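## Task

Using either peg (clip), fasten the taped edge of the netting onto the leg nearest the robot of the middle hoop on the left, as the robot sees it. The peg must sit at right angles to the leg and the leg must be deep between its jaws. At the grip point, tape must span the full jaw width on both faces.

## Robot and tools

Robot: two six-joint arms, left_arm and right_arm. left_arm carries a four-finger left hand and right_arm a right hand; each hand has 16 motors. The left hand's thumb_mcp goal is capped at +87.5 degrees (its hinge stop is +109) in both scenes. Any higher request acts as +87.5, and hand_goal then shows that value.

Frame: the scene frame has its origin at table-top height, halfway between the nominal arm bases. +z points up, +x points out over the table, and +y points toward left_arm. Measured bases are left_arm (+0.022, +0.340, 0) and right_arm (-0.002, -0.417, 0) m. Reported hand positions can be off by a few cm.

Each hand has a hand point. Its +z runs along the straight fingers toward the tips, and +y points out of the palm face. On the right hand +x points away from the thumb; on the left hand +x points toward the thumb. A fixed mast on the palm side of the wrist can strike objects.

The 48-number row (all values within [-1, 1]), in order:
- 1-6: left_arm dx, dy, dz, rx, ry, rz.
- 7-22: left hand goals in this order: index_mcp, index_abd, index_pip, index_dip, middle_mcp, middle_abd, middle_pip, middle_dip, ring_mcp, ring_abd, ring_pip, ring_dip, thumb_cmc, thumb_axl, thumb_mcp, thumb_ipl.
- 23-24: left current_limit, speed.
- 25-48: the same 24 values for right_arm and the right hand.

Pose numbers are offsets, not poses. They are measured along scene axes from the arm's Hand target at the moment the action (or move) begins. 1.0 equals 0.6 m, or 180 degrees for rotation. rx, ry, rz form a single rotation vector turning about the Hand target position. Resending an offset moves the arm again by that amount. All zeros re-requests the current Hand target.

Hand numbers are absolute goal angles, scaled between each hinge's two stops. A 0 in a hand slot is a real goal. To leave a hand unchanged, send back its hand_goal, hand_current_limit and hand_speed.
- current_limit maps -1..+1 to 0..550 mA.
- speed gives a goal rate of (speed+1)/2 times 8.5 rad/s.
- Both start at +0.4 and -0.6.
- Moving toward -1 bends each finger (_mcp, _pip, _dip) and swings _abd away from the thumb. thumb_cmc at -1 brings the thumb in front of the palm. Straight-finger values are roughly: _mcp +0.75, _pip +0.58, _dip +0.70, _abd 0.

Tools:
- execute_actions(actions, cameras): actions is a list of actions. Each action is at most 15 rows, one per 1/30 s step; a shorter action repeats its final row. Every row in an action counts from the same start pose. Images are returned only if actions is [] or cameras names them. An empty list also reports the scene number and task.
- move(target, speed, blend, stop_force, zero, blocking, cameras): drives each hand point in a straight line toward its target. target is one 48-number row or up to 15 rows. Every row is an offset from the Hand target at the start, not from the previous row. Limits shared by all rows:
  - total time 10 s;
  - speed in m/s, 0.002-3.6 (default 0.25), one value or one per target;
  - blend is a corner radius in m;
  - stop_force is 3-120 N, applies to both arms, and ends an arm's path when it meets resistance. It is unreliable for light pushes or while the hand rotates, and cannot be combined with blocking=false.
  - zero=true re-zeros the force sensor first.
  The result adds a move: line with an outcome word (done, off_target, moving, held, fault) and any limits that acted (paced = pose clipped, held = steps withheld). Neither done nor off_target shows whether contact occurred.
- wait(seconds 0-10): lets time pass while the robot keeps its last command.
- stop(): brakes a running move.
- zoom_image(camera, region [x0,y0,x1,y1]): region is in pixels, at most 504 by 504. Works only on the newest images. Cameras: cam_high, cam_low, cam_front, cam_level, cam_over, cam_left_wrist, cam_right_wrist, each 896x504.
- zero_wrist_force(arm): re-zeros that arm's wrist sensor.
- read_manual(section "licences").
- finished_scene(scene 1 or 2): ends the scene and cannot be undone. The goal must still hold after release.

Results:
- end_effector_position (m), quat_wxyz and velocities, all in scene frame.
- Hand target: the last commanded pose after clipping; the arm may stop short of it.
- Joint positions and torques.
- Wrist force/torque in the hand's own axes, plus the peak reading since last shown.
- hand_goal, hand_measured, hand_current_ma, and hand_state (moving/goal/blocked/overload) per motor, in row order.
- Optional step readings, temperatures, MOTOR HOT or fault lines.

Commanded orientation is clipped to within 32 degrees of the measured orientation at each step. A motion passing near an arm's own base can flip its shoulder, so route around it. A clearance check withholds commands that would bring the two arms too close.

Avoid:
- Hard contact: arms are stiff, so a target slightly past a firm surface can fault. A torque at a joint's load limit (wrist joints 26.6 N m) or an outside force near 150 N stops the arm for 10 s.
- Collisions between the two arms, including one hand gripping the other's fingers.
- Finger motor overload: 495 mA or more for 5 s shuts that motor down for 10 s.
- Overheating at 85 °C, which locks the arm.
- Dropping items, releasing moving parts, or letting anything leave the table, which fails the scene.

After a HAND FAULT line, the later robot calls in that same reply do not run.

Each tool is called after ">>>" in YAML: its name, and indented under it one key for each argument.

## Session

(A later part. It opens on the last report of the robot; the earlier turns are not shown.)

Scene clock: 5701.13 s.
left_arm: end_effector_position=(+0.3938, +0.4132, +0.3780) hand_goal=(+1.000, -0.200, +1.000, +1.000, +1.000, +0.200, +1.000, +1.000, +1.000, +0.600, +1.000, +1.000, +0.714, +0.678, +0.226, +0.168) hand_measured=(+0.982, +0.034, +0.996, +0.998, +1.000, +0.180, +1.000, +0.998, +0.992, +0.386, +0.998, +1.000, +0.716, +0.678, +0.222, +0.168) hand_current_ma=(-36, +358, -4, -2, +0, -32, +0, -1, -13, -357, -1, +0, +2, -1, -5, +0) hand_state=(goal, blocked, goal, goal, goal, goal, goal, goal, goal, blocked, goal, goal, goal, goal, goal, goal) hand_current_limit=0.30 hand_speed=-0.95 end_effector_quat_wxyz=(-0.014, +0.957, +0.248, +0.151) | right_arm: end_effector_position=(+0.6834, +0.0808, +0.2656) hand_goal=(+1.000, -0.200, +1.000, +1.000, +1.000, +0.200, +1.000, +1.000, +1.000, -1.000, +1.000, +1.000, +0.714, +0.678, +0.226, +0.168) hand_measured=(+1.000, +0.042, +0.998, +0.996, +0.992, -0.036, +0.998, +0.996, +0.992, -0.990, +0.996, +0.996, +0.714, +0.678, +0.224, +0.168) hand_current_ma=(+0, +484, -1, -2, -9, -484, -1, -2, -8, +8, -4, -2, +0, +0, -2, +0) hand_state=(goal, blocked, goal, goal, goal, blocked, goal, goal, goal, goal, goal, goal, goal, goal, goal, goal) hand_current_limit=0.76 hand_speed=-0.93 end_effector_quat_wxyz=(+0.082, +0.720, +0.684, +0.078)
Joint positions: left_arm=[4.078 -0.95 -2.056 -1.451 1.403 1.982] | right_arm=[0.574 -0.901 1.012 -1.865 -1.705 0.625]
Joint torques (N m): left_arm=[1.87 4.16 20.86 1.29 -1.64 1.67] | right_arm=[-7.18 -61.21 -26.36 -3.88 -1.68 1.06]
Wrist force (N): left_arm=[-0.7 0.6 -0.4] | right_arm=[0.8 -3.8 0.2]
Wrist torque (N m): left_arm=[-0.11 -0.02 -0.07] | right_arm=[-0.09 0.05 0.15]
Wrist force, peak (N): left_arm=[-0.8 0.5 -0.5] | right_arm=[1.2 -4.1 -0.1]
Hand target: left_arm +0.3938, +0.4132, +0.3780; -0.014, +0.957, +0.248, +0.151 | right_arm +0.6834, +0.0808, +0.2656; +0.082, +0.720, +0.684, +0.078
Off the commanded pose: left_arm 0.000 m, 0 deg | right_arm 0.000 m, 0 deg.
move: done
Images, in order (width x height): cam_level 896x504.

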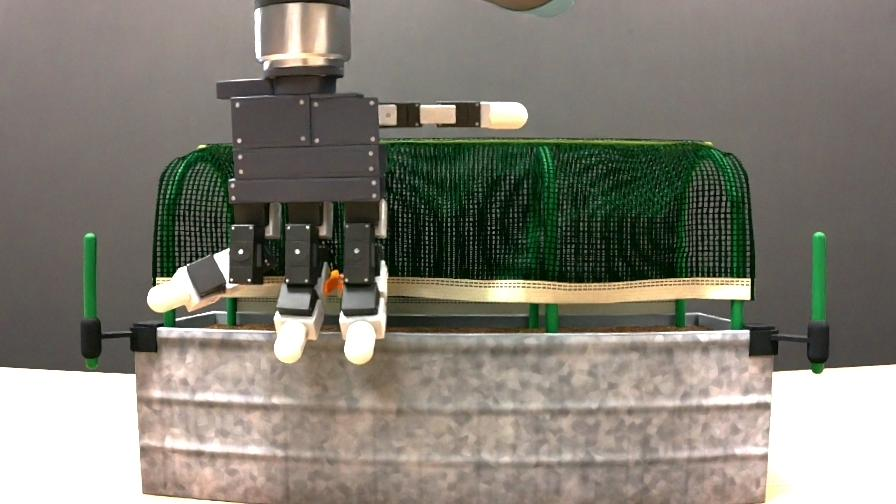

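>>> move:
  target:
    - [0,0,0,0,0,0,1,-0.2,1,1,1,0.2,1,1,1,0.6,1,1,0.714,0.678,0.226,0.168,0.3,-0.95,-0.01,0.0005,0,0,0,0,1,-0.2,1,1,1,0.2,1,1,1,-1,1,1,0.714,0.678,0.226,0.168,0.76,-0.93]
    - [0,0,0,0,0,0,1,-0.2,1,1,1,0.2,1,1,1,0.6,1,1,0.714,0.678,0.226,0.168,0.3,-0.95,0.0073,-0.0003,-0.0218,0.0024,0.0499,0,1,-0.2,1,1,1,0.2,1,1,1,-1,1,1,0.714,0.678,0.226,0.168,0.76,-0.93]
  speed: 0.03
  cameras: ["cam_level","cam_low"]

>>> zoom_image:
  camera: "cam_level"
  region: [260, 220, 420, 340]

Scene clock: 5732.30 s.
left_arm: end_effector_position=(+0.3938, +0.4132, +0.3780) hand_goal=(+1.000, -0.200, +1.000, +1.000, +1.000, +0.200, +1.000, +1.000, +1.000, +0.600, +1.000, +1.000, +0.714, +0.678, +0.226, +0.168) hand_measured=(+0.982, +0.034, +0.996, +0.998, +1.000, +0.180, +1.000, +0.998, +0.992, +0.386, +0.998, +1.000, +0.716, +0.678, +0.222, +0.168) hand_current_ma=(-36, +358, -4, -2, +0, -32, +0, -1, -13, -357, -1, +0, +2, -1, -5, +0) hand_state=(goal, blocked, goal, goal, goal, goal, goal, goal, goal, blocked, goal, goal, goal, goal, goal, goal) hand_current_limit=0.30 hand_speed=-0.95 end_effector_quat_wxyz=(-0.014, +0.957, +0.248, +0.151) | right_arm: end_effector_position=(+0.6879, +0.0806, +0.2525) hand_goal=(+1.000, -0.200, +1.000, +1.000, +1.000, +0.200, +1.000, +1.000, +1.000, -1.000, +1.000, +1.000, +0.714, +0.678, +0.226, +0.168) hand_measured=(+1.000, +0.038, +0.998, +0.996, +0.988, -0.036, +0.998, +0.996, +0.992, -0.990, +0.996, +0.996, +0.714, +0.678, +0.224, +0.168) hand_current_ma=(+0, +484, -1, -2, -13, -484, -1, -2, -8, +8, -4, -2, +0, +0, -2, +0) hand_state=(goal, blocked, goal, goal, goal, blocked, goal, goal, goal, goal, goal, goal, goal, goal, goal, goal) hand_current_limit=0.76 hand_speed=-0.93 end_effector_quat_wxyz=(+0.025, +0.724, +0.688, +0.024) end_effector_velocity=(+0.001, -0.001, +0.000) end_effector_angular_velocity=(+0.001, -0.004, -0.001)
Joint positions: left_arm=[4.078 -0.95 -2.056 -1.451 1.403 1.982] | right_arm=[0.545 -0.829 0.844 -1.642 -1.611 0.608]
Joint velocities: left_arm=[within noise] | right_arm=[-0.001 -0.001 0.003 -0.006 -0.002 0]
Joint torques (N m): left_arm=[0.92 3.61 20.3 1.36 -1.54 1.9] | right_arm=[3.27 -65.28 -14.78 -4.05 -1.56 0.14]
Wrist force (N): left_arm=[-0.6 0.4 -0.6] | right_arm=[-0.1 -1.7 0.0]
Wrist torque (N m): left_arm=[-0.13 -0.04 -0.05] | right_arm=[-0.19 0.04 0.07]
Wrist force, peak (N): left_arm=[-0.8 0.8 -0.3] | right_arm=[0.9 -4.2 0.3]
Hand target: left_arm +0.3938, +0.4132, +0.3780; -0.014, +0.957, +0.248, +0.151 | right_arm +0.6878, +0.0806, +0.2526; +0.025, +0.724, +0.688, +0.024
Off the commanded pose: left_arm 0.000 m, 0 deg | right_arm 0.000 m, 0 deg.
move: done
Images, in order (width x height): cam_low 896x504, cam_level 896x504.

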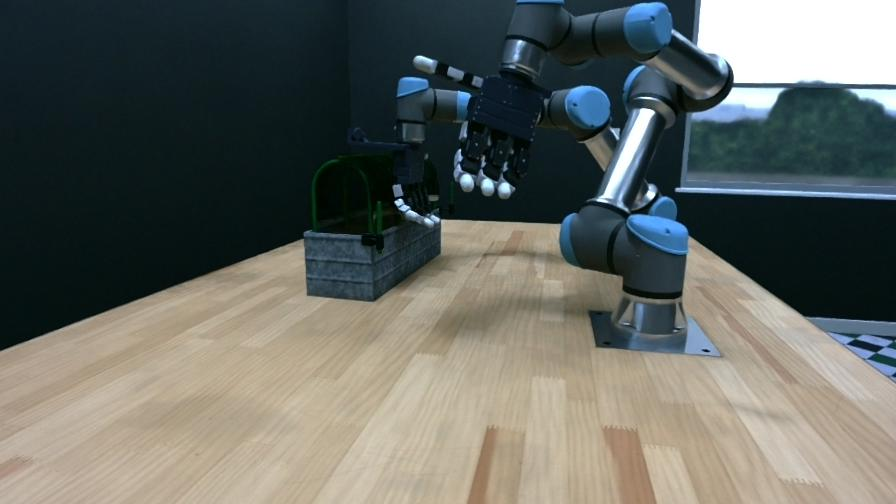

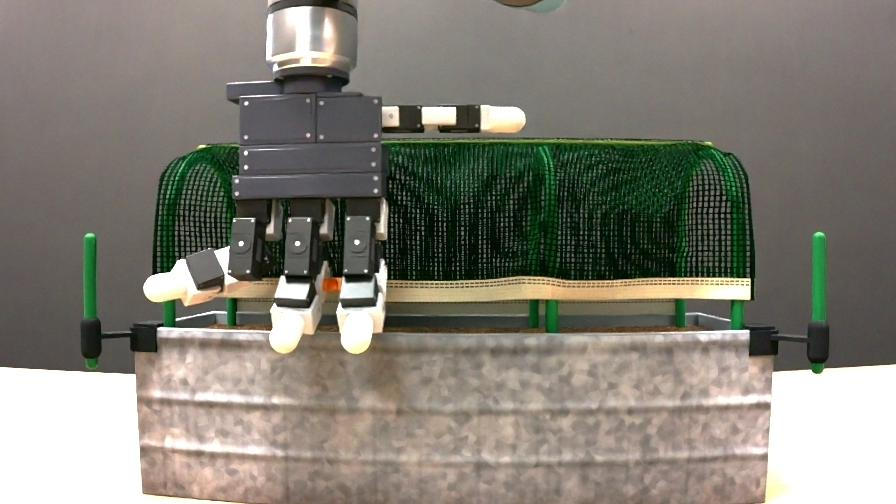

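Scaled by 3.150.

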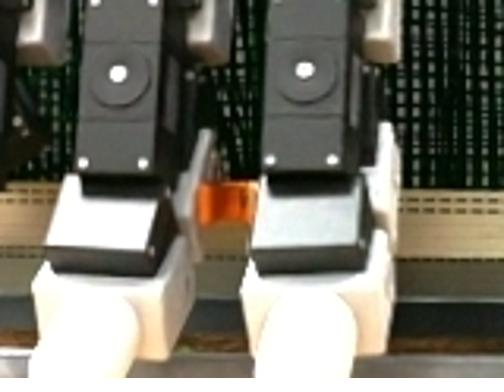

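>>> move:
  target: [0,0,0,0,0,0,1,-0.2,1,1,1,0.2,1,1,1,0.6,1,1,0.714,0.678,0.226,0.168,0.3,-0.95,0.016,-0.0007,0,0,0,0,1,-0.2,1,1,1,0.2,1,1,1,-1,1,1,0.714,0.678,0.226,0.168,0.76,-0.93]
  speed: 0.015
  stop_force: 4.5
  cameras: ["cam_level"]

>>> zoom_image:
  camera: "cam_level"
  region: [260, 220, 420, 340]

Scene clock: 5783.53 s.
left_arm: end_effector_position=(+0.3938, +0.4132, +0.3780) hand_goal=(+1.000, -0.200, +1.000, +1.000, +1.000, +0.200, +1.000, +1.000, +1.000, +0.600, +1.000, +1.000, +0.714, +0.678, +0.226, +0.168) hand_measured=(+0.982, +0.034, +0.996, +0.998, +1.000, +0.180, +1.000, +0.998, +0.992, +0.386, +0.998, +1.000, +0.716, +0.678, +0.222, +0.168) hand_current_ma=(-36, +358, -4, -2, +0, -32, +0, -1, -13, -357, -1, +0, +2, -1, -5, +0) hand_state=(goal, blocked, goal, goal, goal, goal, goal, goal, goal, blocked, goal, goal, goal, goal, goal, goal) hand_current_limit=0.30 hand_speed=-0.95 end_effector_quat_wxyz=(-0.014, +0.957, +0.248, +0.151) | right_arm: end_effector_position=(+0.6939, +0.0804, +0.2525) hand_goal=(+1.000, -0.200, +1.000, +1.000, +1.000, +0.200, +1.000, +1.000, +1.000, -1.000, +1.000, +1.000, +0.714, +0.678, +0.226, +0.168) hand_measured=(+1.000, +0.036, +0.998, +0.996, +0.990, -0.034, +0.998, +0.996, +0.992, -0.990, +0.996, +0.996, +0.714, +0.678, +0.224, +0.168) hand_current_ma=(+0, +484, +0, -2, -10, -484, +0, -2, -8, +8, -4, -2, +0, +0, -2, +0) hand_state=(goal, blocked, goal, goal, goal, blocked, goal, goal, goal, goal, goal, goal, goal, goal, goal, goal) hand_current_limit=0.76 hand_speed=-0.93 end_effector_quat_wxyz=(+0.025, +0.724, +0.688, +0.024)
Joint positions: left_arm=[4.078 -0.95 -2.056 -1.451 1.403 1.982] | right_arm=[0.541 -0.815 0.82 -1.632 -1.611 0.603]
Joint torques (N m): left_arm=[1.31 3.43 20.97 1.28 -1.76 1.74] | right_arm=[8.57 -64.8 -24.48 -3.76 -2.35 1.41]
Wrist force (N): left_arm=[-0.7 0.4 -0.4] | right_arm=[0.8 -4.9 -0.2]
Wrist torque (N m): left_arm=[-0.14 -0.02 -0.06] | right_arm=[-0.07 0.06 0.12]
Wrist force, peak (N): left_arm=[-0.8 0.7 -0.5] | right_arm=[1.1 -7.1 -0.7]
Hand target: left_arm +0.3938, +0.4132, +0.3780; -0.014, +0.957, +0.248, +0.151 | right_arm +0.6939, +0.0804, +0.2526; +0.025, +0.724, +0.688, +0.024 (not the last commanded pose)
Off the commanded pose: left_arm 0.000 m, 0 deg | right_arm 0.004 m, 0 deg.
move: contact (right_arm)
Images, in order (width x height): cam_level 896x504.

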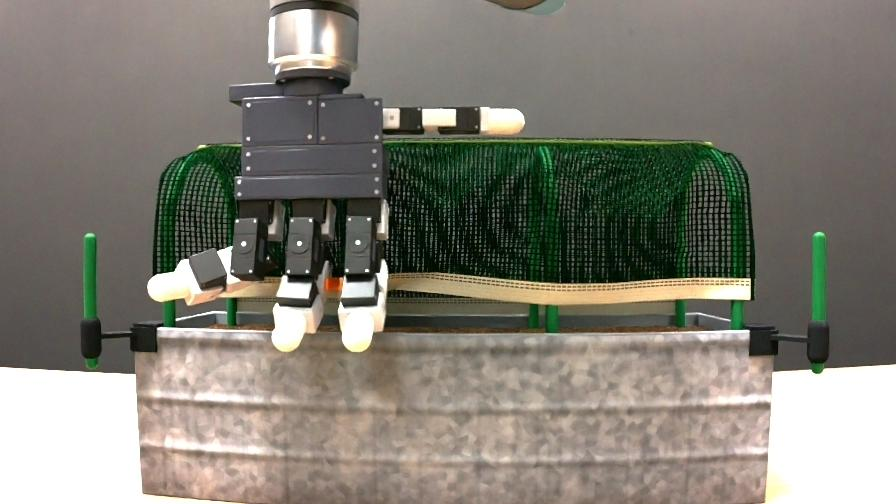

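Scaled by 3.150.

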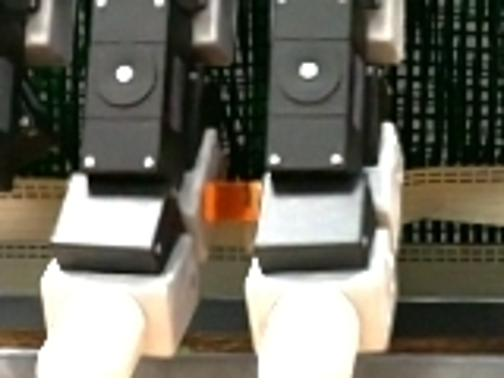

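>>> zoom_image:
  camera: "cam_level"
  region: [376, 255, 466, 315]

>>> zoom_image:
  camera: "cam_level"
  region: [230, 255, 320, 315]

Scaled by 5.600.

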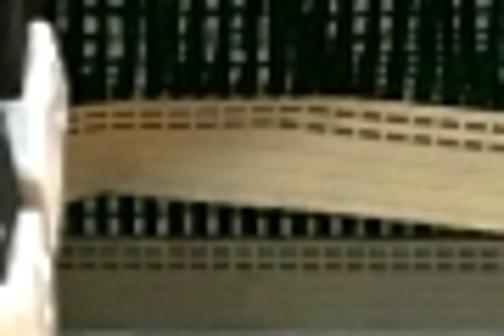

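Scaled by 5.600.

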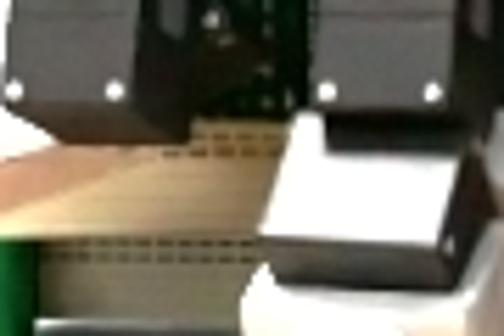

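>>> move:
  target: [0,0,0,0,0,0,1,-0.2,1,1,1,0.2,1,1,1,0.6,1,1,0.714,0.678,0.226,0.168,0.3,-0.95,-0.01,0.0005,0,0,0,0,1,-0.2,1,1,1,0.2,1,1,1,-1,1,1,0.714,0.678,0.226,0.168,0.76,-0.93]
  speed: 0.03
  cameras: ["cam_level"]

>>> zoom_image:
  camera: "cam_level"
  region: [376, 255, 466, 315]

>>> zoom_image:
  camera: "cam_level"
  region: [310, 260, 355, 310]

Scene clock: 5829.03 s.
left_arm: end_effector_position=(+0.3938, +0.4132, +0.3780) hand_goal=(+1.000, -0.200, +1.000, +1.000, +1.000, +0.200, +1.000, +1.000, +1.000, +0.600, +1.000, +1.000, +0.714, +0.678, +0.226, +0.168) hand_measured=(+0.982, +0.034, +0.996, +0.998, +1.000, +0.180, +1.000, +0.998, +0.992, +0.386, +0.998, +1.000, +0.716, +0.678, +0.222, +0.168) hand_current_ma=(-36, +358, -4, -2, +0, -32, +0, -1, -13, -357, -1, +0, +2, -1, -5, +0) hand_state=(goal, blocked, goal, goal, goal, goal, goal, goal, goal, blocked, goal, goal, goal, goal, goal, goal) hand_current_limit=0.30 hand_speed=-0.95 end_effector_quat_wxyz=(-0.014, +0.957, +0.248, +0.151) | right_arm: end_effector_position=(+0.6878, +0.0807, +0.2526) hand_goal=(+1.000, -0.200, +1.000, +1.000, +1.000, +0.200, +1.000, +1.000, +1.000, -1.000, +1.000, +1.000, +0.714, +0.678, +0.226, +0.168) hand_measured=(+1.000, +0.036, +0.998, +0.996, +0.988, -0.034, +0.998, +0.996, +0.992, -0.990, +0.996, +0.996, +0.714, +0.678, +0.224, +0.168) hand_current_ma=(+0, +484, -1, -2, -13, -484, +0, -2, -8, +8, -4, -2, +0, +0, -2, +0) hand_state=(goal, blocked, goal, goal, goal, blocked, goal, goal, goal, goal, goal, goal, goal, goal, goal, goal) hand_current_limit=0.76 hand_speed=-0.93 end_effector_quat_wxyz=(+0.025, +0.724, +0.688, +0.024)
Joint positions: left_arm=[4.078 -0.95 -2.056 -1.451 1.403 1.982] | right_arm=[0.546 -0.829 0.844 -1.643 -1.611 0.608]
Joint torques (N m): left_arm=[0.6 3.38 21.07 1.42 -1.6 1.83] | right_arm=[2.13 -45.53 -37.06 -2.23 -1.76 0.27]
Wrist force (N): left_arm=[-0.5 0.5 -0.5] | right_arm=[0.0 -1.4 -0.3]
Wrist torque (N m): left_arm=[-0.12 -0.05 -0.04] | right_arm=[-0.13 0.02 -0.12]
Wrist force, peak (N): left_arm=[-0.8 0.7 -0.7] | right_arm=[1.1 -5.4 -0.1]
Hand target: left_arm +0.3938, +0.4132, +0.3780; -0.014, +0.957, +0.248, +0.151 | right_arm +0.6879, +0.0807, +0.2526; +0.025, +0.724, +0.688, +0.024
Off the commanded pose: left_arm 0.000 m, 0 deg | right_arm 0.000 m, 0 deg.
move: done
Images, in order (width x height): cam_level 896x504.

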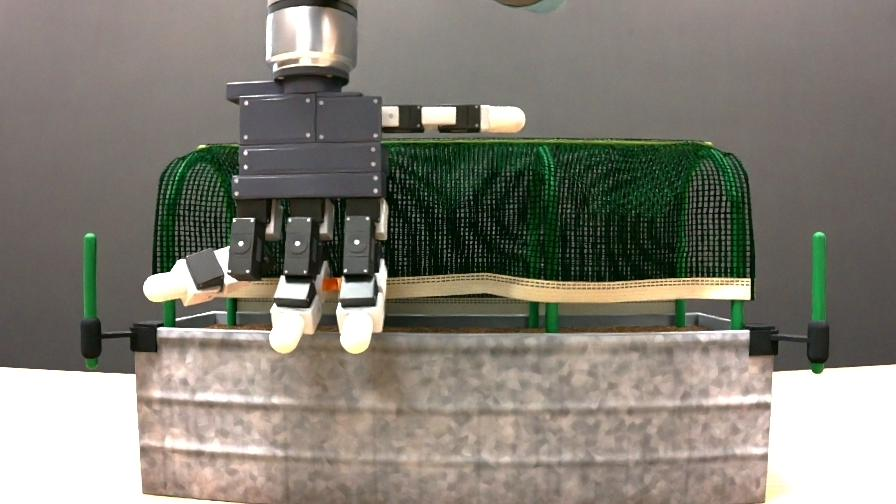

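Scaled by 5.600.

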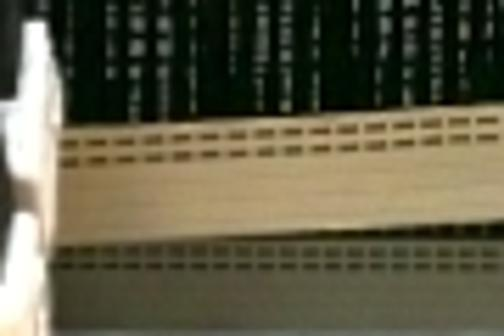

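Scaled by 10.080.

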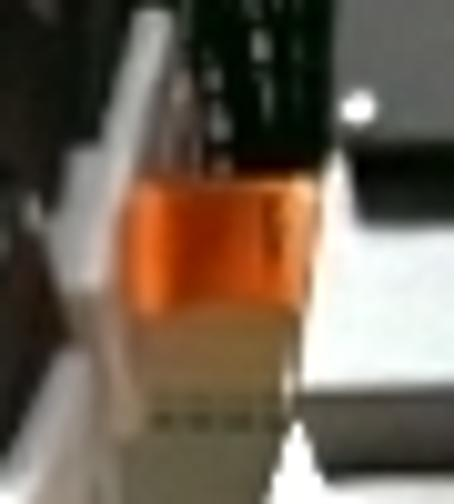

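>>> move:
  target: [0,0,0,0,0,0,1,-0.2,1,1,1,0.2,1,1,1,0.6,1,1,0.714,0.678,0.226,0.168,0.3,-0.95,-0.0053,0.0003,0.0048,-0.0008,-0.01665,0,1,-0.2,1,1,1,0.2,1,1,1,-1,1,1,0.714,0.678,0.226,0.168,0.76,-0.93]
  speed: 0.03

>>> move:
  target: [0,0,0,0,0,0,1,-0.2,1,1,1,0.2,1,1,1,0.6,1,1,0.714,0.678,0.226,0.168,0.3,-0.95,0.016,-0.0007,0,0,0,0,1,-0.2,1,1,1,0.2,1,1,1,-1,1,1,0.714,0.678,0.226,0.168,0.76,-0.93]
  speed: 0.015
  stop_force: 4
  cameras: ["cam_level"]

>>> zoom_image:
  camera: "cam_level"
  region: [376, 255, 466, 315]

>>> zoom_image:
  camera: "cam_level"
  region: [310, 260, 355, 310]

Scene clock: 5892.40 s.
left_arm: end_effector_position=(+0.3938, +0.4132, +0.3780) hand_goal=(+1.000, -0.200, +1.000, +1.000, +1.000, +0.200, +1.000, +1.000, +1.000, +0.600, +1.000, +1.000, +0.714, +0.678, +0.226, +0.168) hand_measured=(+0.982, +0.034, +0.996, +0.998, +1.000, +0.180, +1.000, +0.998, +0.992, +0.386, +0.998, +1.000, +0.716, +0.678, +0.222, +0.168) hand_current_ma=(-36, +358, -4, -2, +0, -32, +0, -1, -13, -357, -1, +0, +2, -1, -5, +0) hand_state=(goal, blocked, goal, goal, goal, goal, goal, goal, goal, blocked, goal, goal, goal, goal, goal, goal) hand_current_limit=0.30 hand_speed=-0.95 end_effector_quat_wxyz=(-0.014, +0.957, +0.248, +0.151) | right_arm: end_effector_position=(+0.6846, +0.0809, +0.2555) hand_goal=(+1.000, -0.200, +1.000, +1.000, +1.000, +0.200, +1.000, +1.000, +1.000, -1.000, +1.000, +1.000, +0.714, +0.678, +0.226, +0.168) hand_measured=(+1.000, +0.036, +0.998, +0.996, +0.988, -0.034, +0.998, +0.996, +0.992, -0.990, +0.996, +0.996, +0.714, +0.678, +0.224, +0.168) hand_current_ma=(+0, +484, -1, -2, -13, -484, +0, -2, -8, +8, -4, -2, +0, +0, -2, +0) hand_state=(goal, blocked, goal, goal, goal, blocked, goal, goal, goal, goal, goal, goal, goal, goal, goal, goal) hand_current_limit=0.76 hand_speed=-0.93 end_effector_quat_wxyz=(+0.044, +0.724, +0.688, +0.042)
Joint positions: left_arm=[4.078 -0.95 -2.056 -1.451 1.403 1.982] | right_arm=[0.557 -0.86 0.914 -1.725 -1.642 0.616]
Joint torques (N m): left_arm=[0.19 2.86 20.79 1.39 -1.53 1.79] | right_arm=[-1.26 -47.22 -35.19 -0.83 1.79 0.07]
Wrist force (N): left_arm=[-0.4 0.5 -0.3] | right_arm=[-0.3 -1.3 0.1]
Wrist torque (N m): left_arm=[-0.13 -0.06 -0.04] | right_arm=[-0.16 0.05 -0.12]
Wrist force, peak (N): left_arm=[-0.8 0.7 -0.5] | right_arm=[0.2 -1.8 -0.1]
Hand target: left_arm +0.3938, +0.4132, +0.3780; -0.014, +0.957, +0.248, +0.151 | right_arm +0.6847, +0.0809, +0.2554; +0.044, +0.724, +0.688, +0.042
Off the commanded pose: left_arm 0.000 m, 0 deg | right_arm 0.000 m, 0 deg.
move: done

Scene clock: 5893.90 s.
left_arm: end_effector_position=(+0.3938, +0.4132, +0.3780) hand_goal=(+1.000, -0.200, +1.000, +1.000, +1.000, +0.200, +1.000, +1.000, +1.000, +0.600, +1.000, +1.000, +0.714, +0.678, +0.226, +0.168) hand_measured=(+0.982, +0.034, +0.996, +0.998, +1.000, +0.180, +1.000, +0.998, +0.992, +0.386, +0.998, +1.000, +0.716, +0.678, +0.222, +0.168) hand_current_ma=(-36, +358, -4, -2, +0, -32, +0, -1, -13, -357, -1, +0, +2, -1, -5, +0) hand_state=(goal, blocked, goal, goal, goal, goal, goal, goal, goal, blocked, goal, goal, goal, goal, goal, goal) hand_current_limit=0.30 hand_speed=-0.95 end_effector_quat_wxyz=(-0.014, +0.957, +0.248, +0.151) | right_arm: end_effector_position=(+0.6908, +0.0806, +0.2554) hand_goal=(+1.000, -0.200, +1.000, +1.000, +1.000, +0.200, +1.000, +1.000, +1.000, -1.000, +1.000, +1.000, +0.714, +0.678, +0.226, +0.168) hand_measured=(+1.000, +0.036, +0.998, +0.996, +0.990, -0.034, +1.000, +0.996, +0.992, -0.990, +0.996, +0.996, +0.714, +0.678, +0.224, +0.168) hand_current_ma=(+0, +484, -1, -2, -10, -484, +0, -2, -8, +8, -4, -2, +0, +0, -2, +0) hand_state=(goal, blocked, goal, goal, goal, blocked, goal, goal, goal, goal, goal, goal, goal, goal, goal, goal) hand_current_limit=0.76 hand_speed=-0.93 end_effector_quat_wxyz=(+0.044, +0.724, +0.688, +0.042)
Joint positions: left_arm=[4.078 -0.95 -2.056 -1.451 1.403 1.982] | right_arm=[0.552 -0.846 0.891 -1.715 -1.641 0.612]
Joint torques (N m): left_arm=[-0.26 3.22 21.08 1.46 -1.6 1.78] | right_arm=[9.32 -64.76 -20.55 -4.33 -2.22 1.17]
Wrist force (N): left_arm=[-0.6 0.5 -0.5] | right_arm=[0.5 -4.8 0.5]
Wrist torque (N m): left_arm=[-0.12 -0.03 -0.06] | right_arm=[-0.20 0.03 0.11]
Wrist force, peak (N): left_arm=[-0.9 0.6 -0.5] | right_arm=[1.0 -6.1 0.0]
Hand target: left_arm +0.3938, +0.4132, +0.3780; -0.014, +0.957, +0.248, +0.151 | right_arm +0.6908, +0.0806, +0.2554; +0.044, +0.724, +0.688, +0.042 (not the last commanded pose)
Off the commanded pose: left_arm 0.000 m, 0 deg | right_arm 0.004 m, 0 deg.
move: contact (right_arm)
Images, in order (width x height): cam_level 896x504.

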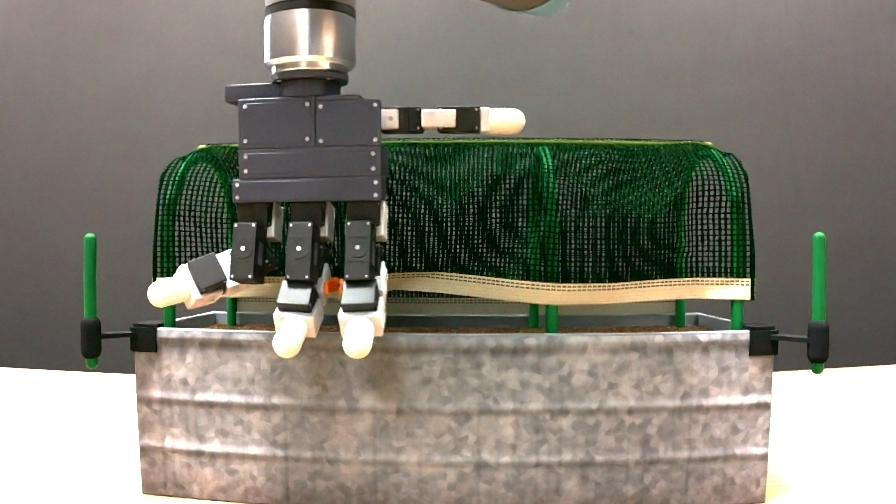

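Scaled by 5.600.

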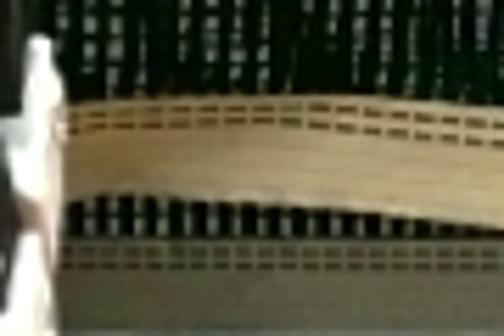

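Scaled by 10.080.

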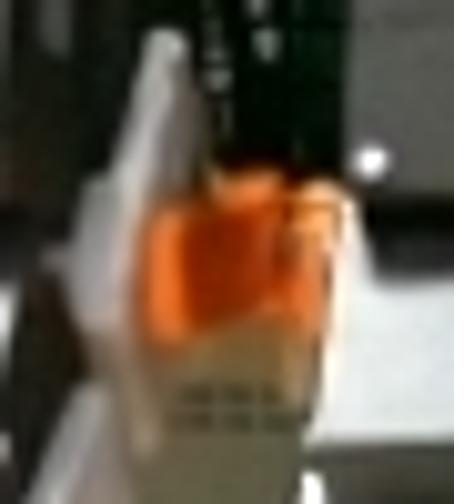

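>>> execute_actions:
  actions:
    - [[0,0,0,0,0,0,1,-0.2,1,1,1,0.2,1,1,1,0.6,1,1,0.714,0.678,0.226,0.168,0.3,-0.95,0,0,0,0,0,0,1,0.16,1,1,1,-0.16,1,1,1,-1,1,1,0.714,0.678,0.226,0.168,0.76,-0.95]]
    - [[0,0,0,0,0,0,1,-0.2,1,1,1,0.2,1,1,1,0.6,1,1,0.714,0.678,0.226,0.168,0.3,-0.95,0,0,0,0,0,0,1,0.16,1,1,1,-0.16,1,1,1,-1,1,1,0.714,0.678,0.226,0.168,0.76,-0.95]]
    - [[0,0,0,0,0,0,1,-0.2,1,1,1,0.2,1,1,1,0.6,1,1,0.714,0.678,0.226,0.168,0.3,-0.95,0,0,0.0004,0,0,0,1,0.16,1,1,1,-0.16,1,1,1,-1,1,1,0.714,0.678,0.226,0.168,0.76,-0.95],[0,0,0,0,0,0,1,-0.2,1,1,1,0.2,1,1,1,0.6,1,1,0.714,0.678,0.226,0.168,0.3,-0.95,0,0,0.0008,0,0,0,1,0.16,1,1,1,-0.16,1,1,1,-1,1,1,0.714,0.678,0.226,0.168,0.76,-0.95],[0,0,0,0,0,0,1,-0.2,1,1,1,0.2,1,1,1,0.6,1,1,0.714,0.678,0.226,0.168,0.3,-0.95,0,0,0.00125,0,0,0,1,0.16,1,1,1,-0.16,1,1,1,-1,1,1,0.714,0.678,0.226,0.168,0.76,-0.95]]
    - [[0,0,0,0,0,0,1,-0.2,1,1,1,0.2,1,1,1,0.6,1,1,0.714,0.678,0.226,0.168,0.3,-0.95,0,0,0.0004,0,0,0,1,0.16,1,1,1,-0.16,1,1,1,-1,1,1,0.714,0.678,0.226,0.168,0.76,-0.95],[0,0,0,0,0,0,1,-0.2,1,1,1,0.2,1,1,1,0.6,1,1,0.714,0.678,0.226,0.168,0.3,-0.95,0,0,0.0008,0,0,0,1,0.16,1,1,1,-0.16,1,1,1,-1,1,1,0.714,0.678,0.226,0.168,0.76,-0.95],[0,0,0,0,0,0,1,-0.2,1,1,1,0.2,1,1,1,0.6,1,1,0.714,0.678,0.226,0.168,0.3,-0.95,0,0,0.00125,0,0,0,1,0.16,1,1,1,-0.16,1,1,1,-1,1,1,0.714,0.678,0.226,0.168,0.76,-0.95]]
  cameras: ["cam_level"]

>>> zoom_image:
  camera: "cam_level"
  region: [310, 260, 355, 310]

>>> zoom_image:
  camera: "cam_level"
  region: [260, 220, 420, 340]

Scene clock: 5958.93 s.
left_arm: end_effector_position=(+0.3938, +0.4132, +0.3780) hand_goal=(+1.000, -0.200, +1.000, +1.000, +1.000, +0.200, +1.000, +1.000, +1.000, +0.600, +1.000, +1.000, +0.714, +0.678, +0.226, +0.168) hand_measured=(+0.982, +0.034, +0.996, +0.998, +1.000, +0.180, +1.000, +0.998, +0.992, +0.386, +0.998, +1.000, +0.716, +0.678, +0.222, +0.168) hand_current_ma=(-36, +358, -4, -2, +0, -32, +0, -1, -13, -357, -1, +0, +2, -1, -5, +0) hand_state=(goal, blocked, goal, goal, goal, goal, goal, goal, goal, blocked, goal, goal, goal, goal, goal, goal) hand_current_limit=0.30 hand_speed=-0.95 end_effector_quat_wxyz=(-0.014, +0.957, +0.248, +0.151) | right_arm: end_effector_position=(+0.6908, +0.0806, +0.2570) hand_goal=(+1.000, +0.160, +1.000, +1.000, +1.000, -0.160, +1.000, +1.000, +1.000, -1.000, +1.000, +1.000, +0.714, +0.678, +0.226, +0.168) hand_measured=(+1.000, +0.194, +0.998, +0.996, +1.000, -0.194, +0.998, +0.996, +0.992, -0.990, +0.996, +0.996, +0.714, +0.678, +0.224, +0.168) hand_current_ma=(+0, +49, -1, -2, +0, -47, -1, -2, -8, +8, -4, -2, +0, +0, -2, +0) hand_state=(goal, blocked, goal, goal, goal, blocked, goal, goal, goal, goal, goal, goal, goal, goal, goal, goal) hand_current_limit=0.76 hand_speed=-0.95 end_effector_quat_wxyz=(+0.044, +0.724, +0.688, +0.042)
Joint positions: left_arm=[4.078 -0.95 -2.056 -1.451 1.403 1.982] | right_arm=[0.552 -0.846 0.888 -1.712 -1.641 0.612]
Joint torques (N m): left_arm=[-0.44 3.36 20.49 1.47 -1.6 1.72] | right_arm=[7.57 -63.15 -21.85 -4.5 -1.8 1.05]
Wrist force (N): left_arm=[-0.5 0.6 -0.4] | right_arm=[-0.5 -5.2 -0.6]
Wrist torque (N m): left_arm=[-0.11 -0.04 -0.05] | right_arm=[-0.09 0.07 0.05]
Wrist force, peak (N): left_arm=[-0.7 0.7 -0.6] | right_arm=[-0.5 -5.3 -0.9]
Hand target: left_arm +0.3938, +0.4132, +0.3780; -0.014, +0.957, +0.248, +0.151 | right_arm +0.6908, +0.0806, +0.2569; +0.044, +0.724, +0.688, +0.042
Off the commanded pose: left_arm 0.000 m, 0 deg | right_arm 0.000 m, 0 deg.
Step readings (end_effector_position of left_arm | right_arm):
0: (+0.3938, +0.4132, +0.3780) | (+0.6908, +0.0806, +0.2554)
1: (+0.3938, +0.4132, +0.3780) | (+0.6908, +0.0806, +0.2554)
2: (+0.3938, +0.4132, +0.3780) | (+0.6908, +0.0806, +0.2554)
4: (+0.3938, +0.4132, +0.3780) | (+0.6908, +0.0806, +0.2554)
8: (+0.3938, +0.4132, +0.3780) | (+0.6908, +0.0806, +0.2554)
15: (+0.3938, +0.4132, +0.3780) | (+0.6908, +0.0806, +0.2554)
16: (+0.3938, +0.4132, +0.3780) | (+0.6908, +0.0806, +0.2554)
17: (+0.3938, +0.4132, +0.3780) | (+0.6908, +0.0806, +0.2554)
19: (+0.3938, +0.4132, +0.3780) | (+0.6908, +0.0806, +0.2554)
23: (+0.3938, +0.4132, +0.3780) | (+0.6908, +0.0806, +0.2554)
30: (+0.3938, +0.4132, +0.3780) | (+0.6908, +0.0806, +0.2554)
31: (+0.3938, +0.4132, +0.3780) | (+0.6908, +0.0806, +0.2554)
32: (+0.3938, +0.4132, +0.3780) | (+0.6908, +0.0806, +0.2555)
34: (+0.3938, +0.4132, +0.3780) | (+0.6908, +0.0806, +0.2559)
38: (+0.3938, +0.4132, +0.3780) | (+0.6908, +0.0806, +0.2562)
45: (+0.3938, +0.4132, +0.3780) | (+0.6908, +0.0806, +0.2562)
46: (+0.3938, +0.4132, +0.3780) | (+0.6908, +0.0806, +0.2562)
47: (+0.3938, +0.4132, +0.3780) | (+0.6908, +0.0806, +0.2563)
49: (+0.3938, +0.4132, +0.3780) | (+0.6908, +0.0806, +0.2566)
53: (+0.3938, +0.4132, +0.3780) | (+0.6908, +0.0806, +0.2570)
60: (+0.3938, +0.4132, +0.3780) | (+0.6908, +0.0806, +0.2570)
Images, in order (width x height): cam_level 896x504.

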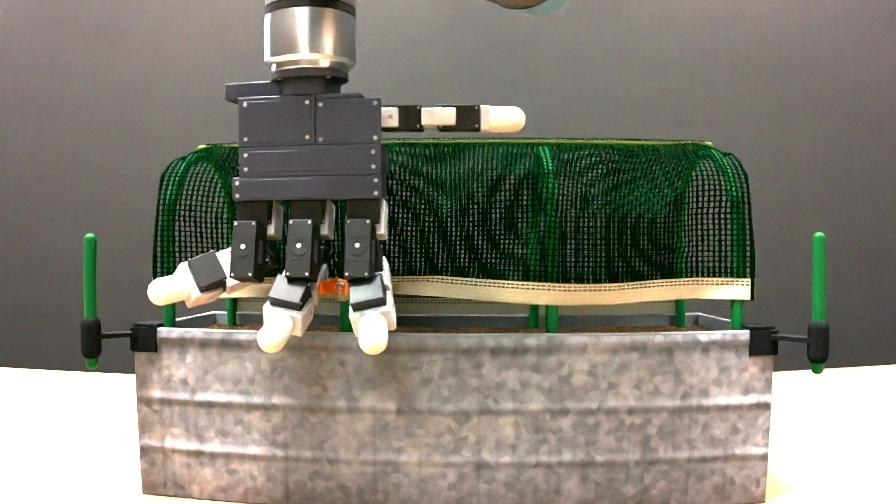

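Scaled by 10.080.

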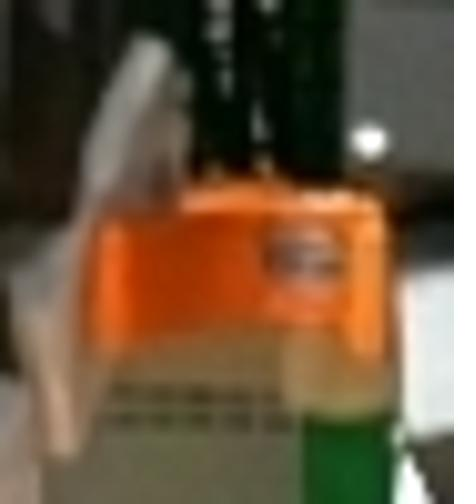

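Scaled by 3.150.

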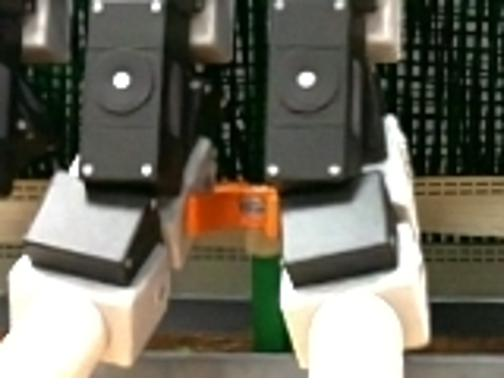

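>>> move:
  target: [0,0,0,0,0,0,1,-0.2,1,1,1,0.2,1,1,1,0.6,1,1,0.714,0.678,0.226,0.168,0.3,-0.95,0,0,0,0,0,0,1,0.75,1,1,1,-0.58,1,1,1,-1,1,1,0.714,0.678,0.226,0.168,0.6,-0.88]

>>> move:
  target: [0,0,0,0,0,0,1,-0.2,1,1,1,0.2,1,1,1,0.6,1,1,0.714,0.678,0.226,0.168,0.3,-0.95,-0.1917,0.0093,0,0,0,0,1,0.75,1,1,1,-0.58,1,1,1,-1,1,1,0.714,0.678,0.226,0.168,0.6,-0.88]
  speed: 0.05

>>> move:
  target:
    - [0,0,0,0,0,0,1,-0.2,1,1,1,0.2,1,1,1,0.6,1,1,0.714,0.678,0.226,0.168,0.3,-0.95,-0.19,0.0,0.08,0.0008,0.01665,0,1,0.75,1,1,1,-0.58,1,1,1,-1,1,1,0.714,0.678,0.226,0.168,0.6,-0.88]
    - [0,0,0,0,0,0,1,-0.2,1,1,1,0.2,1,1,1,0.6,1,1,0.714,0.678,0.226,0.168,0.3,-0.95,-0.24,-0.62,0.1,0.0008,0.01665,0,1,0.75,1,1,1,-0.58,1,1,1,-1,1,1,0.714,0.678,0.226,0.168,0.6,-0.88]
  speed: 0.15
  blend: [0.03, 0]
  cameras: ["cam_level","cam_over","cam_front","cam_low"]

>>> zoom_image:
  camera: "cam_level"
  region: [315, 265, 365, 305]

>>> zoom_image:
  camera: "cam_level"
  region: [290, 240, 400, 340]

>>> zoom_image:
  camera: "cam_low"
  region: [370, 180, 450, 240]

>>> zoom_image:
  camera: "cam_front"
  region: [310, 230, 440, 340]

>>> zoom_image:
  camera: "cam_over"
  region: [350, 200, 430, 290]

Scene clock: 5984.13 s.
left_arm: end_effector_position=(+0.3938, +0.4132, +0.3780) hand_goal=(+1.000, -0.200, +1.000, +1.000, +1.000, +0.200, +1.000, +1.000, +1.000, +0.600, +1.000, +1.000, +0.714, +0.678, +0.226, +0.168) hand_measured=(+0.982, +0.034, +0.996, +0.998, +1.000, +0.180, +1.000, +0.998, +0.992, +0.386, +0.998, +1.000, +0.716, +0.678, +0.222, +0.168) hand_current_ma=(-36, +358, -4, -2, +0, -32, +0, -1, -13, -357, -1, +0, +2, -1, -5, +0) hand_state=(goal, blocked, goal, goal, goal, goal, goal, goal, goal, blocked, goal, goal, goal, goal, goal, goal) hand_current_limit=0.30 hand_speed=-0.95 end_effector_quat_wxyz=(-0.014, +0.957, +0.248, +0.151) | right_arm: end_effector_position=(+0.6908, +0.0806, +0.2569) hand_goal=(+1.000, +0.750, +1.000, +1.000, +1.000, -0.580, +1.000, +1.000, +1.000, -1.000, +1.000, +1.000, +0.714, +0.678, +0.226, +0.168) hand_measured=(+0.998, +0.742, +0.998, +0.996, +0.998, -0.564, +0.998, +0.996, +0.992, -0.990, +0.996, +0.996, +0.714, +0.678, +0.224, +0.168) hand_current_ma=(-1, -6, -1, -2, -1, +16, -1, -2, -8, +8, -4, -2, +0, +0, -2, +0) hand_state=(goal, goal, goal, goal, goal, goal, goal, goal, goal, goal, goal, goal, goal, goal, goal, goal) hand_current_limit=0.60 hand_speed=-0.88 end_effector_quat_wxyz=(+0.044, +0.724, +0.688, +0.042)
Joint positions: left_arm=[4.078 -0.95 -2.056 -1.451 1.403 1.982] | right_arm=[0.552 -0.846 0.888 -1.712 -1.641 0.612]
Joint torques (N m): left_arm=[-0.03 2.44 21.11 1.43 -1.65 1.7] | right_arm=[7.31 -64.04 -19.91 -1.44 0.91 1.22]
Wrist force (N): left_arm=[-0.5 0.3 -0.3] | right_arm=[-0.1 -1.7 -0.2]
Wrist torque (N m): left_arm=[-0.15 -0.04 -0.04] | right_arm=[-0.19 0.04 0.09]
Wrist force, peak (N): left_arm=[-0.8 0.8 -0.4] | right_arm=[-0.1 -5.5 -0.3]
Hand target: left_arm +0.3938, +0.4132, +0.3780; -0.014, +0.957, +0.248, +0.151 | right_arm +0.6908, +0.0806, +0.2569; +0.044, +0.724, +0.688, +0.042
Off the commanded pose: left_arm 0.000 m, 0 deg | right_arm 0.000 m, 0 deg.
move: done

Scene clock: 5986.73 s.
left_arm: end_effector_position=(+0.3938, +0.4132, +0.3780) hand_goal=(+1.000, -0.200, +1.000, +1.000, +1.000, +0.200, +1.000, +1.000, +1.000, +0.600, +1.000, +1.000, +0.714, +0.678, +0.226, +0.168) hand_measured=(+0.982, +0.034, +0.996, +0.998, +1.000, +0.180, +1.000, +0.998, +0.992, +0.386, +0.998, +1.000, +0.716, +0.678, +0.222, +0.168) hand_current_ma=(-36, +358, -4, -2, +0, -32, +0, -1, -13, -357, -1, +0, +2, -1, -5, +0) hand_state=(goal, blocked, goal, goal, goal, goal, goal, goal, goal, blocked, goal, goal, goal, goal, goal, goal) hand_current_limit=0.30 hand_speed=-0.95 end_effector_quat_wxyz=(-0.014, +0.957, +0.248, +0.151) | right_arm: end_effector_position=(+0.5757, +0.0863, +0.2570) hand_goal=(+1.000, +0.750, +1.000, +1.000, +1.000, -0.580, +1.000, +1.000, +1.000, -1.000, +1.000, +1.000, +0.714, +0.678, +0.226, +0.168) hand_measured=(+0.998, +0.742, +0.998, +0.996, +0.998, -0.564, +0.998, +0.996, +0.992, -0.990, +0.996, +0.996, +0.714, +0.678, +0.224, +0.168) hand_current_ma=(-1, -6, -1, -2, -1, +16, -1, -2, -8, +8, -4, -2, +0, +0, -2, +0) hand_state=(goal, goal, goal, goal, goal, goal, goal, goal, goal, goal, goal, goal, goal, goal, goal, goal) hand_current_limit=0.60 hand_speed=-0.88 end_effector_quat_wxyz=(+0.044, +0.723, +0.688, +0.042)
Joint positions: left_arm=[4.078 -0.95 -2.056 -1.451 1.403 1.982] | right_arm=[0.648 -1.057 1.23 -1.836 -1.651 0.708]
Joint torques (N m): left_arm=[-0.79 2.43 21.4 1.48 -1.64 1.71] | right_arm=[-11.24 -35.42 -36.47 -0.8 -1.22 -1.53]
Wrist force (N): left_arm=[-0.5 0.5 -0.5] | right_arm=[-0.3 -1.2 -0.1]
Wrist torque (N m): left_arm=[-0.12 -0.05 -0.05] | right_arm=[-0.10 0.07 -0.15]
Wrist force, peak (N): left_arm=[-0.8 0.8 -0.5] | right_arm=[0.4 -2.3 -0.1]
Hand target: left_arm +0.3938, +0.4132, +0.3780; -0.014, +0.957, +0.248, +0.151 | right_arm +0.5758, +0.0862, +0.2569; +0.044, +0.724, +0.688, +0.042
Off the commanded pose: left_arm 0.000 m, 0 deg | right_arm 0.000 m, 0 deg.
move: done

Scene clock: 5990.53 s.
left_arm: end_effector_position=(+0.3938, +0.4132, +0.3780) hand_goal=(+1.000, -0.200, +1.000, +1.000, +1.000, +0.200, +1.000, +1.000, +1.000, +0.600, +1.000, +1.000, +0.714, +0.678, +0.226, +0.168) hand_measured=(+0.982, +0.034, +0.996, +0.998, +1.000, +0.180, +1.000, +0.998, +0.992, +0.386, +0.998, +1.000, +0.716, +0.678, +0.222, +0.168) hand_current_ma=(-36, +358, -4, -2, +0, -32, +0, -1, -13, -357, -1, +0, +2, -1, -5, +0) hand_state=(goal, blocked, goal, goal, goal, goal, goal, goal, goal, blocked, goal, goal, goal, goal, goal, goal) hand_current_limit=0.30 hand_speed=-0.95 end_effector_quat_wxyz=(-0.014, +0.957, +0.248, +0.151) | right_arm: end_effector_position=(+0.4317, -0.2857, +0.3169) hand_goal=(+1.000, +0.750, +1.000, +1.000, +1.000, -0.580, +1.000, +1.000, +1.000, -1.000, +1.000, +1.000, +0.714, +0.678, +0.226, +0.168) hand_measured=(+0.998, +0.742, +0.998, +0.996, +0.998, -0.564, +0.998, +0.996, +0.992, -0.990, +0.996, +0.996, +0.714, +0.678, +0.224, +0.168) hand_current_ma=(-2, -5, -1, -2, -2, +16, -1, -2, -8, +8, -4, -2, +0, +0, -2, +0) hand_state=(goal, goal, goal, goal, goal, goal, goal, goal, goal, goal, goal, goal, goal, goal, goal, goal) hand_current_limit=0.60 hand_speed=-0.88 end_effector_quat_wxyz=(+0.025, +0.724, +0.688, +0.024)
Joint positions: left_arm=[4.078 -0.95 -2.056 -1.451 1.403 1.982] | right_arm=[0.063 -1.92 1.993 -1.713 -1.58 0.126]
Joint torques (N m): left_arm=[-0.99 2.84 20.74 1.41 -1.49 1.84] | right_arm=[-10.64 -8.85 -36.52 -4 -1.48 -1.13]
Wrist force (N): left_arm=[-0.6 0.4 -0.3] | right_arm=[-0.1 -1.2 0.2]
Wrist torque (N m): left_arm=[-0.15 -0.04 -0.05] | right_arm=[-0.16 0.04 -0.10]
Wrist force, peak (N): left_arm=[-0.8 0.8 -0.6] | right_arm=[1.0 -2.0 0.1]
Hand target: left_arm +0.3938, +0.4132, +0.3780; -0.014, +0.957, +0.248, +0.151 | right_arm +0.4318, -0.2858, +0.3169; +0.025, +0.724, +0.688, +0.024
Off the commanded pose: left_arm 0.000 m, 0 deg | right_arm 0.000 m, 0 deg.
move: done
Images, in order (width x height): cam_low 896x504, cam_front 896x504, cam_level 896x504, cam_over 896x504.

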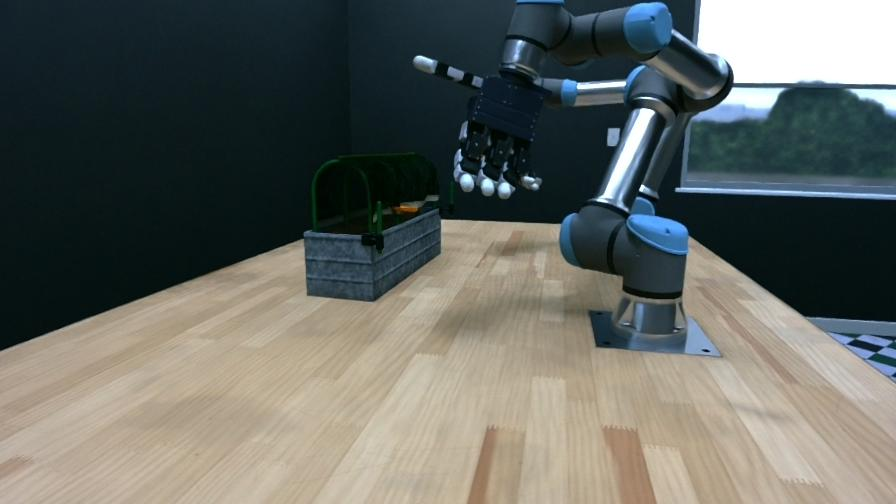

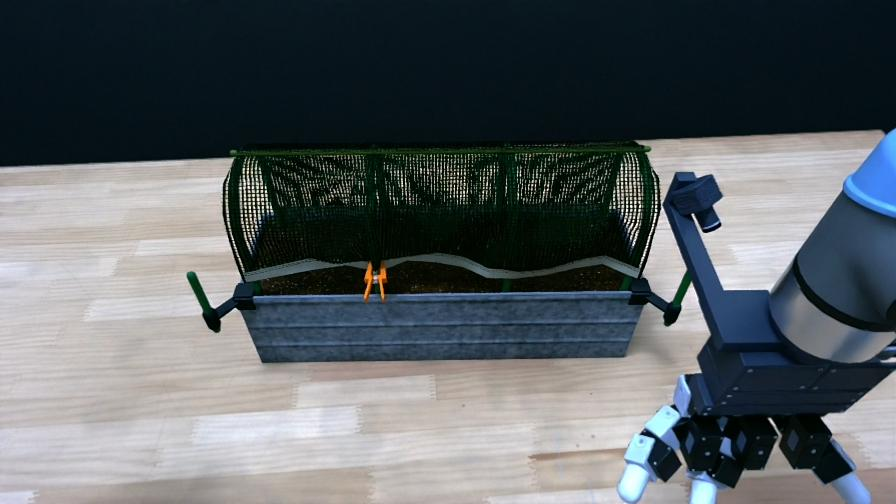

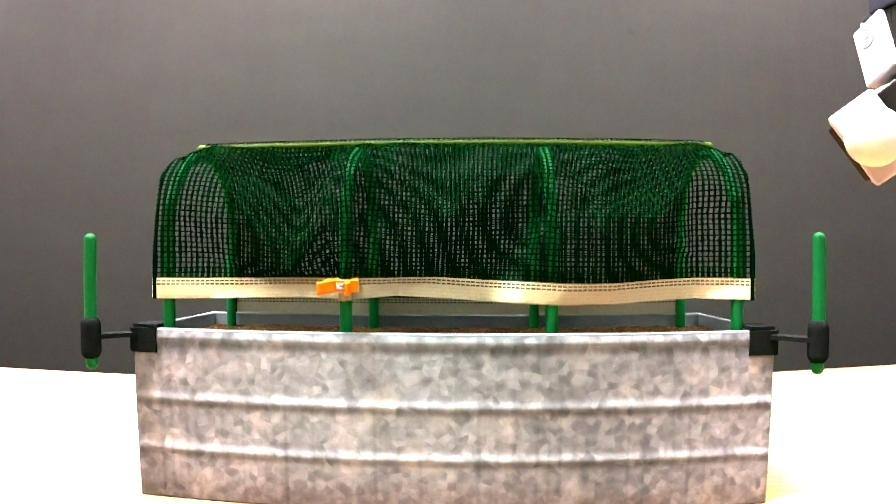

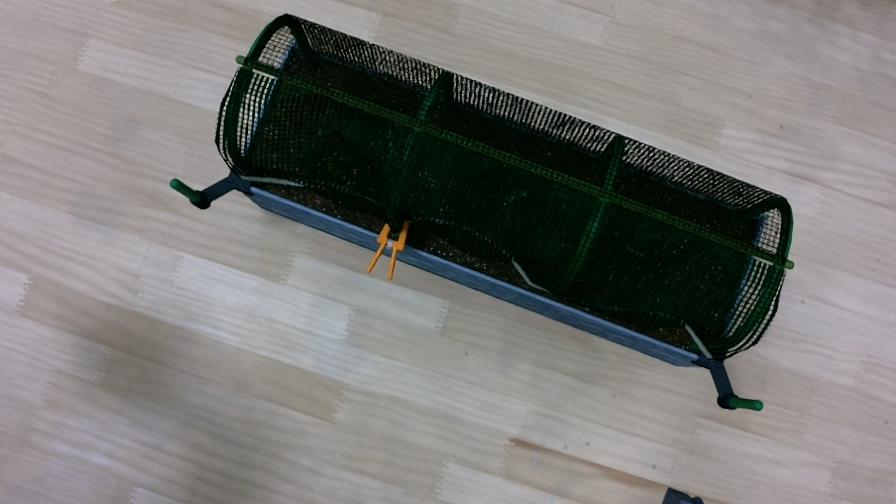

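Scaled by 10.080.

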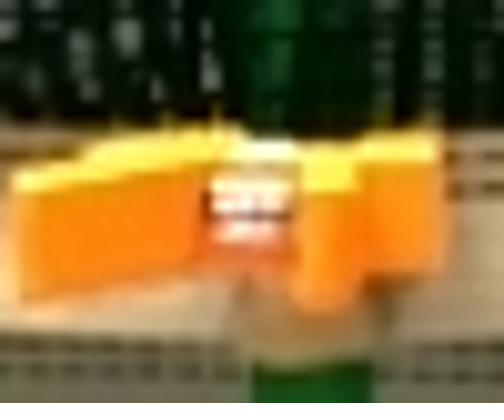

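Scaled by 4.582.

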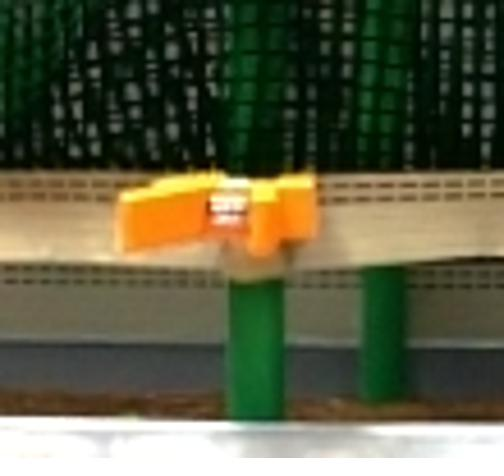

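Scaled by 6.300.

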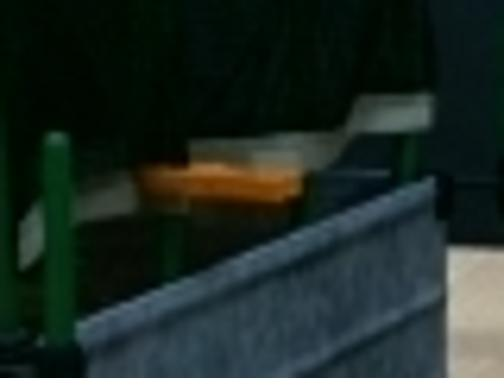

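Scaled by 3.877.

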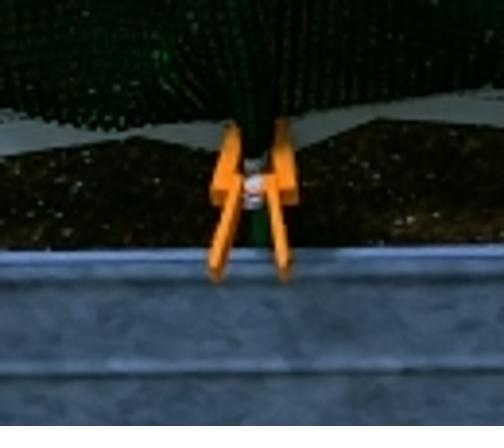

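Scaled by 5.600.

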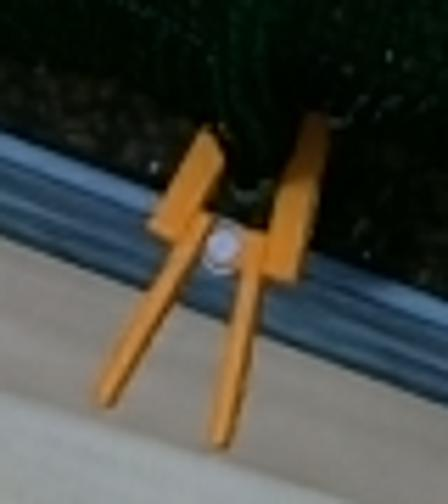

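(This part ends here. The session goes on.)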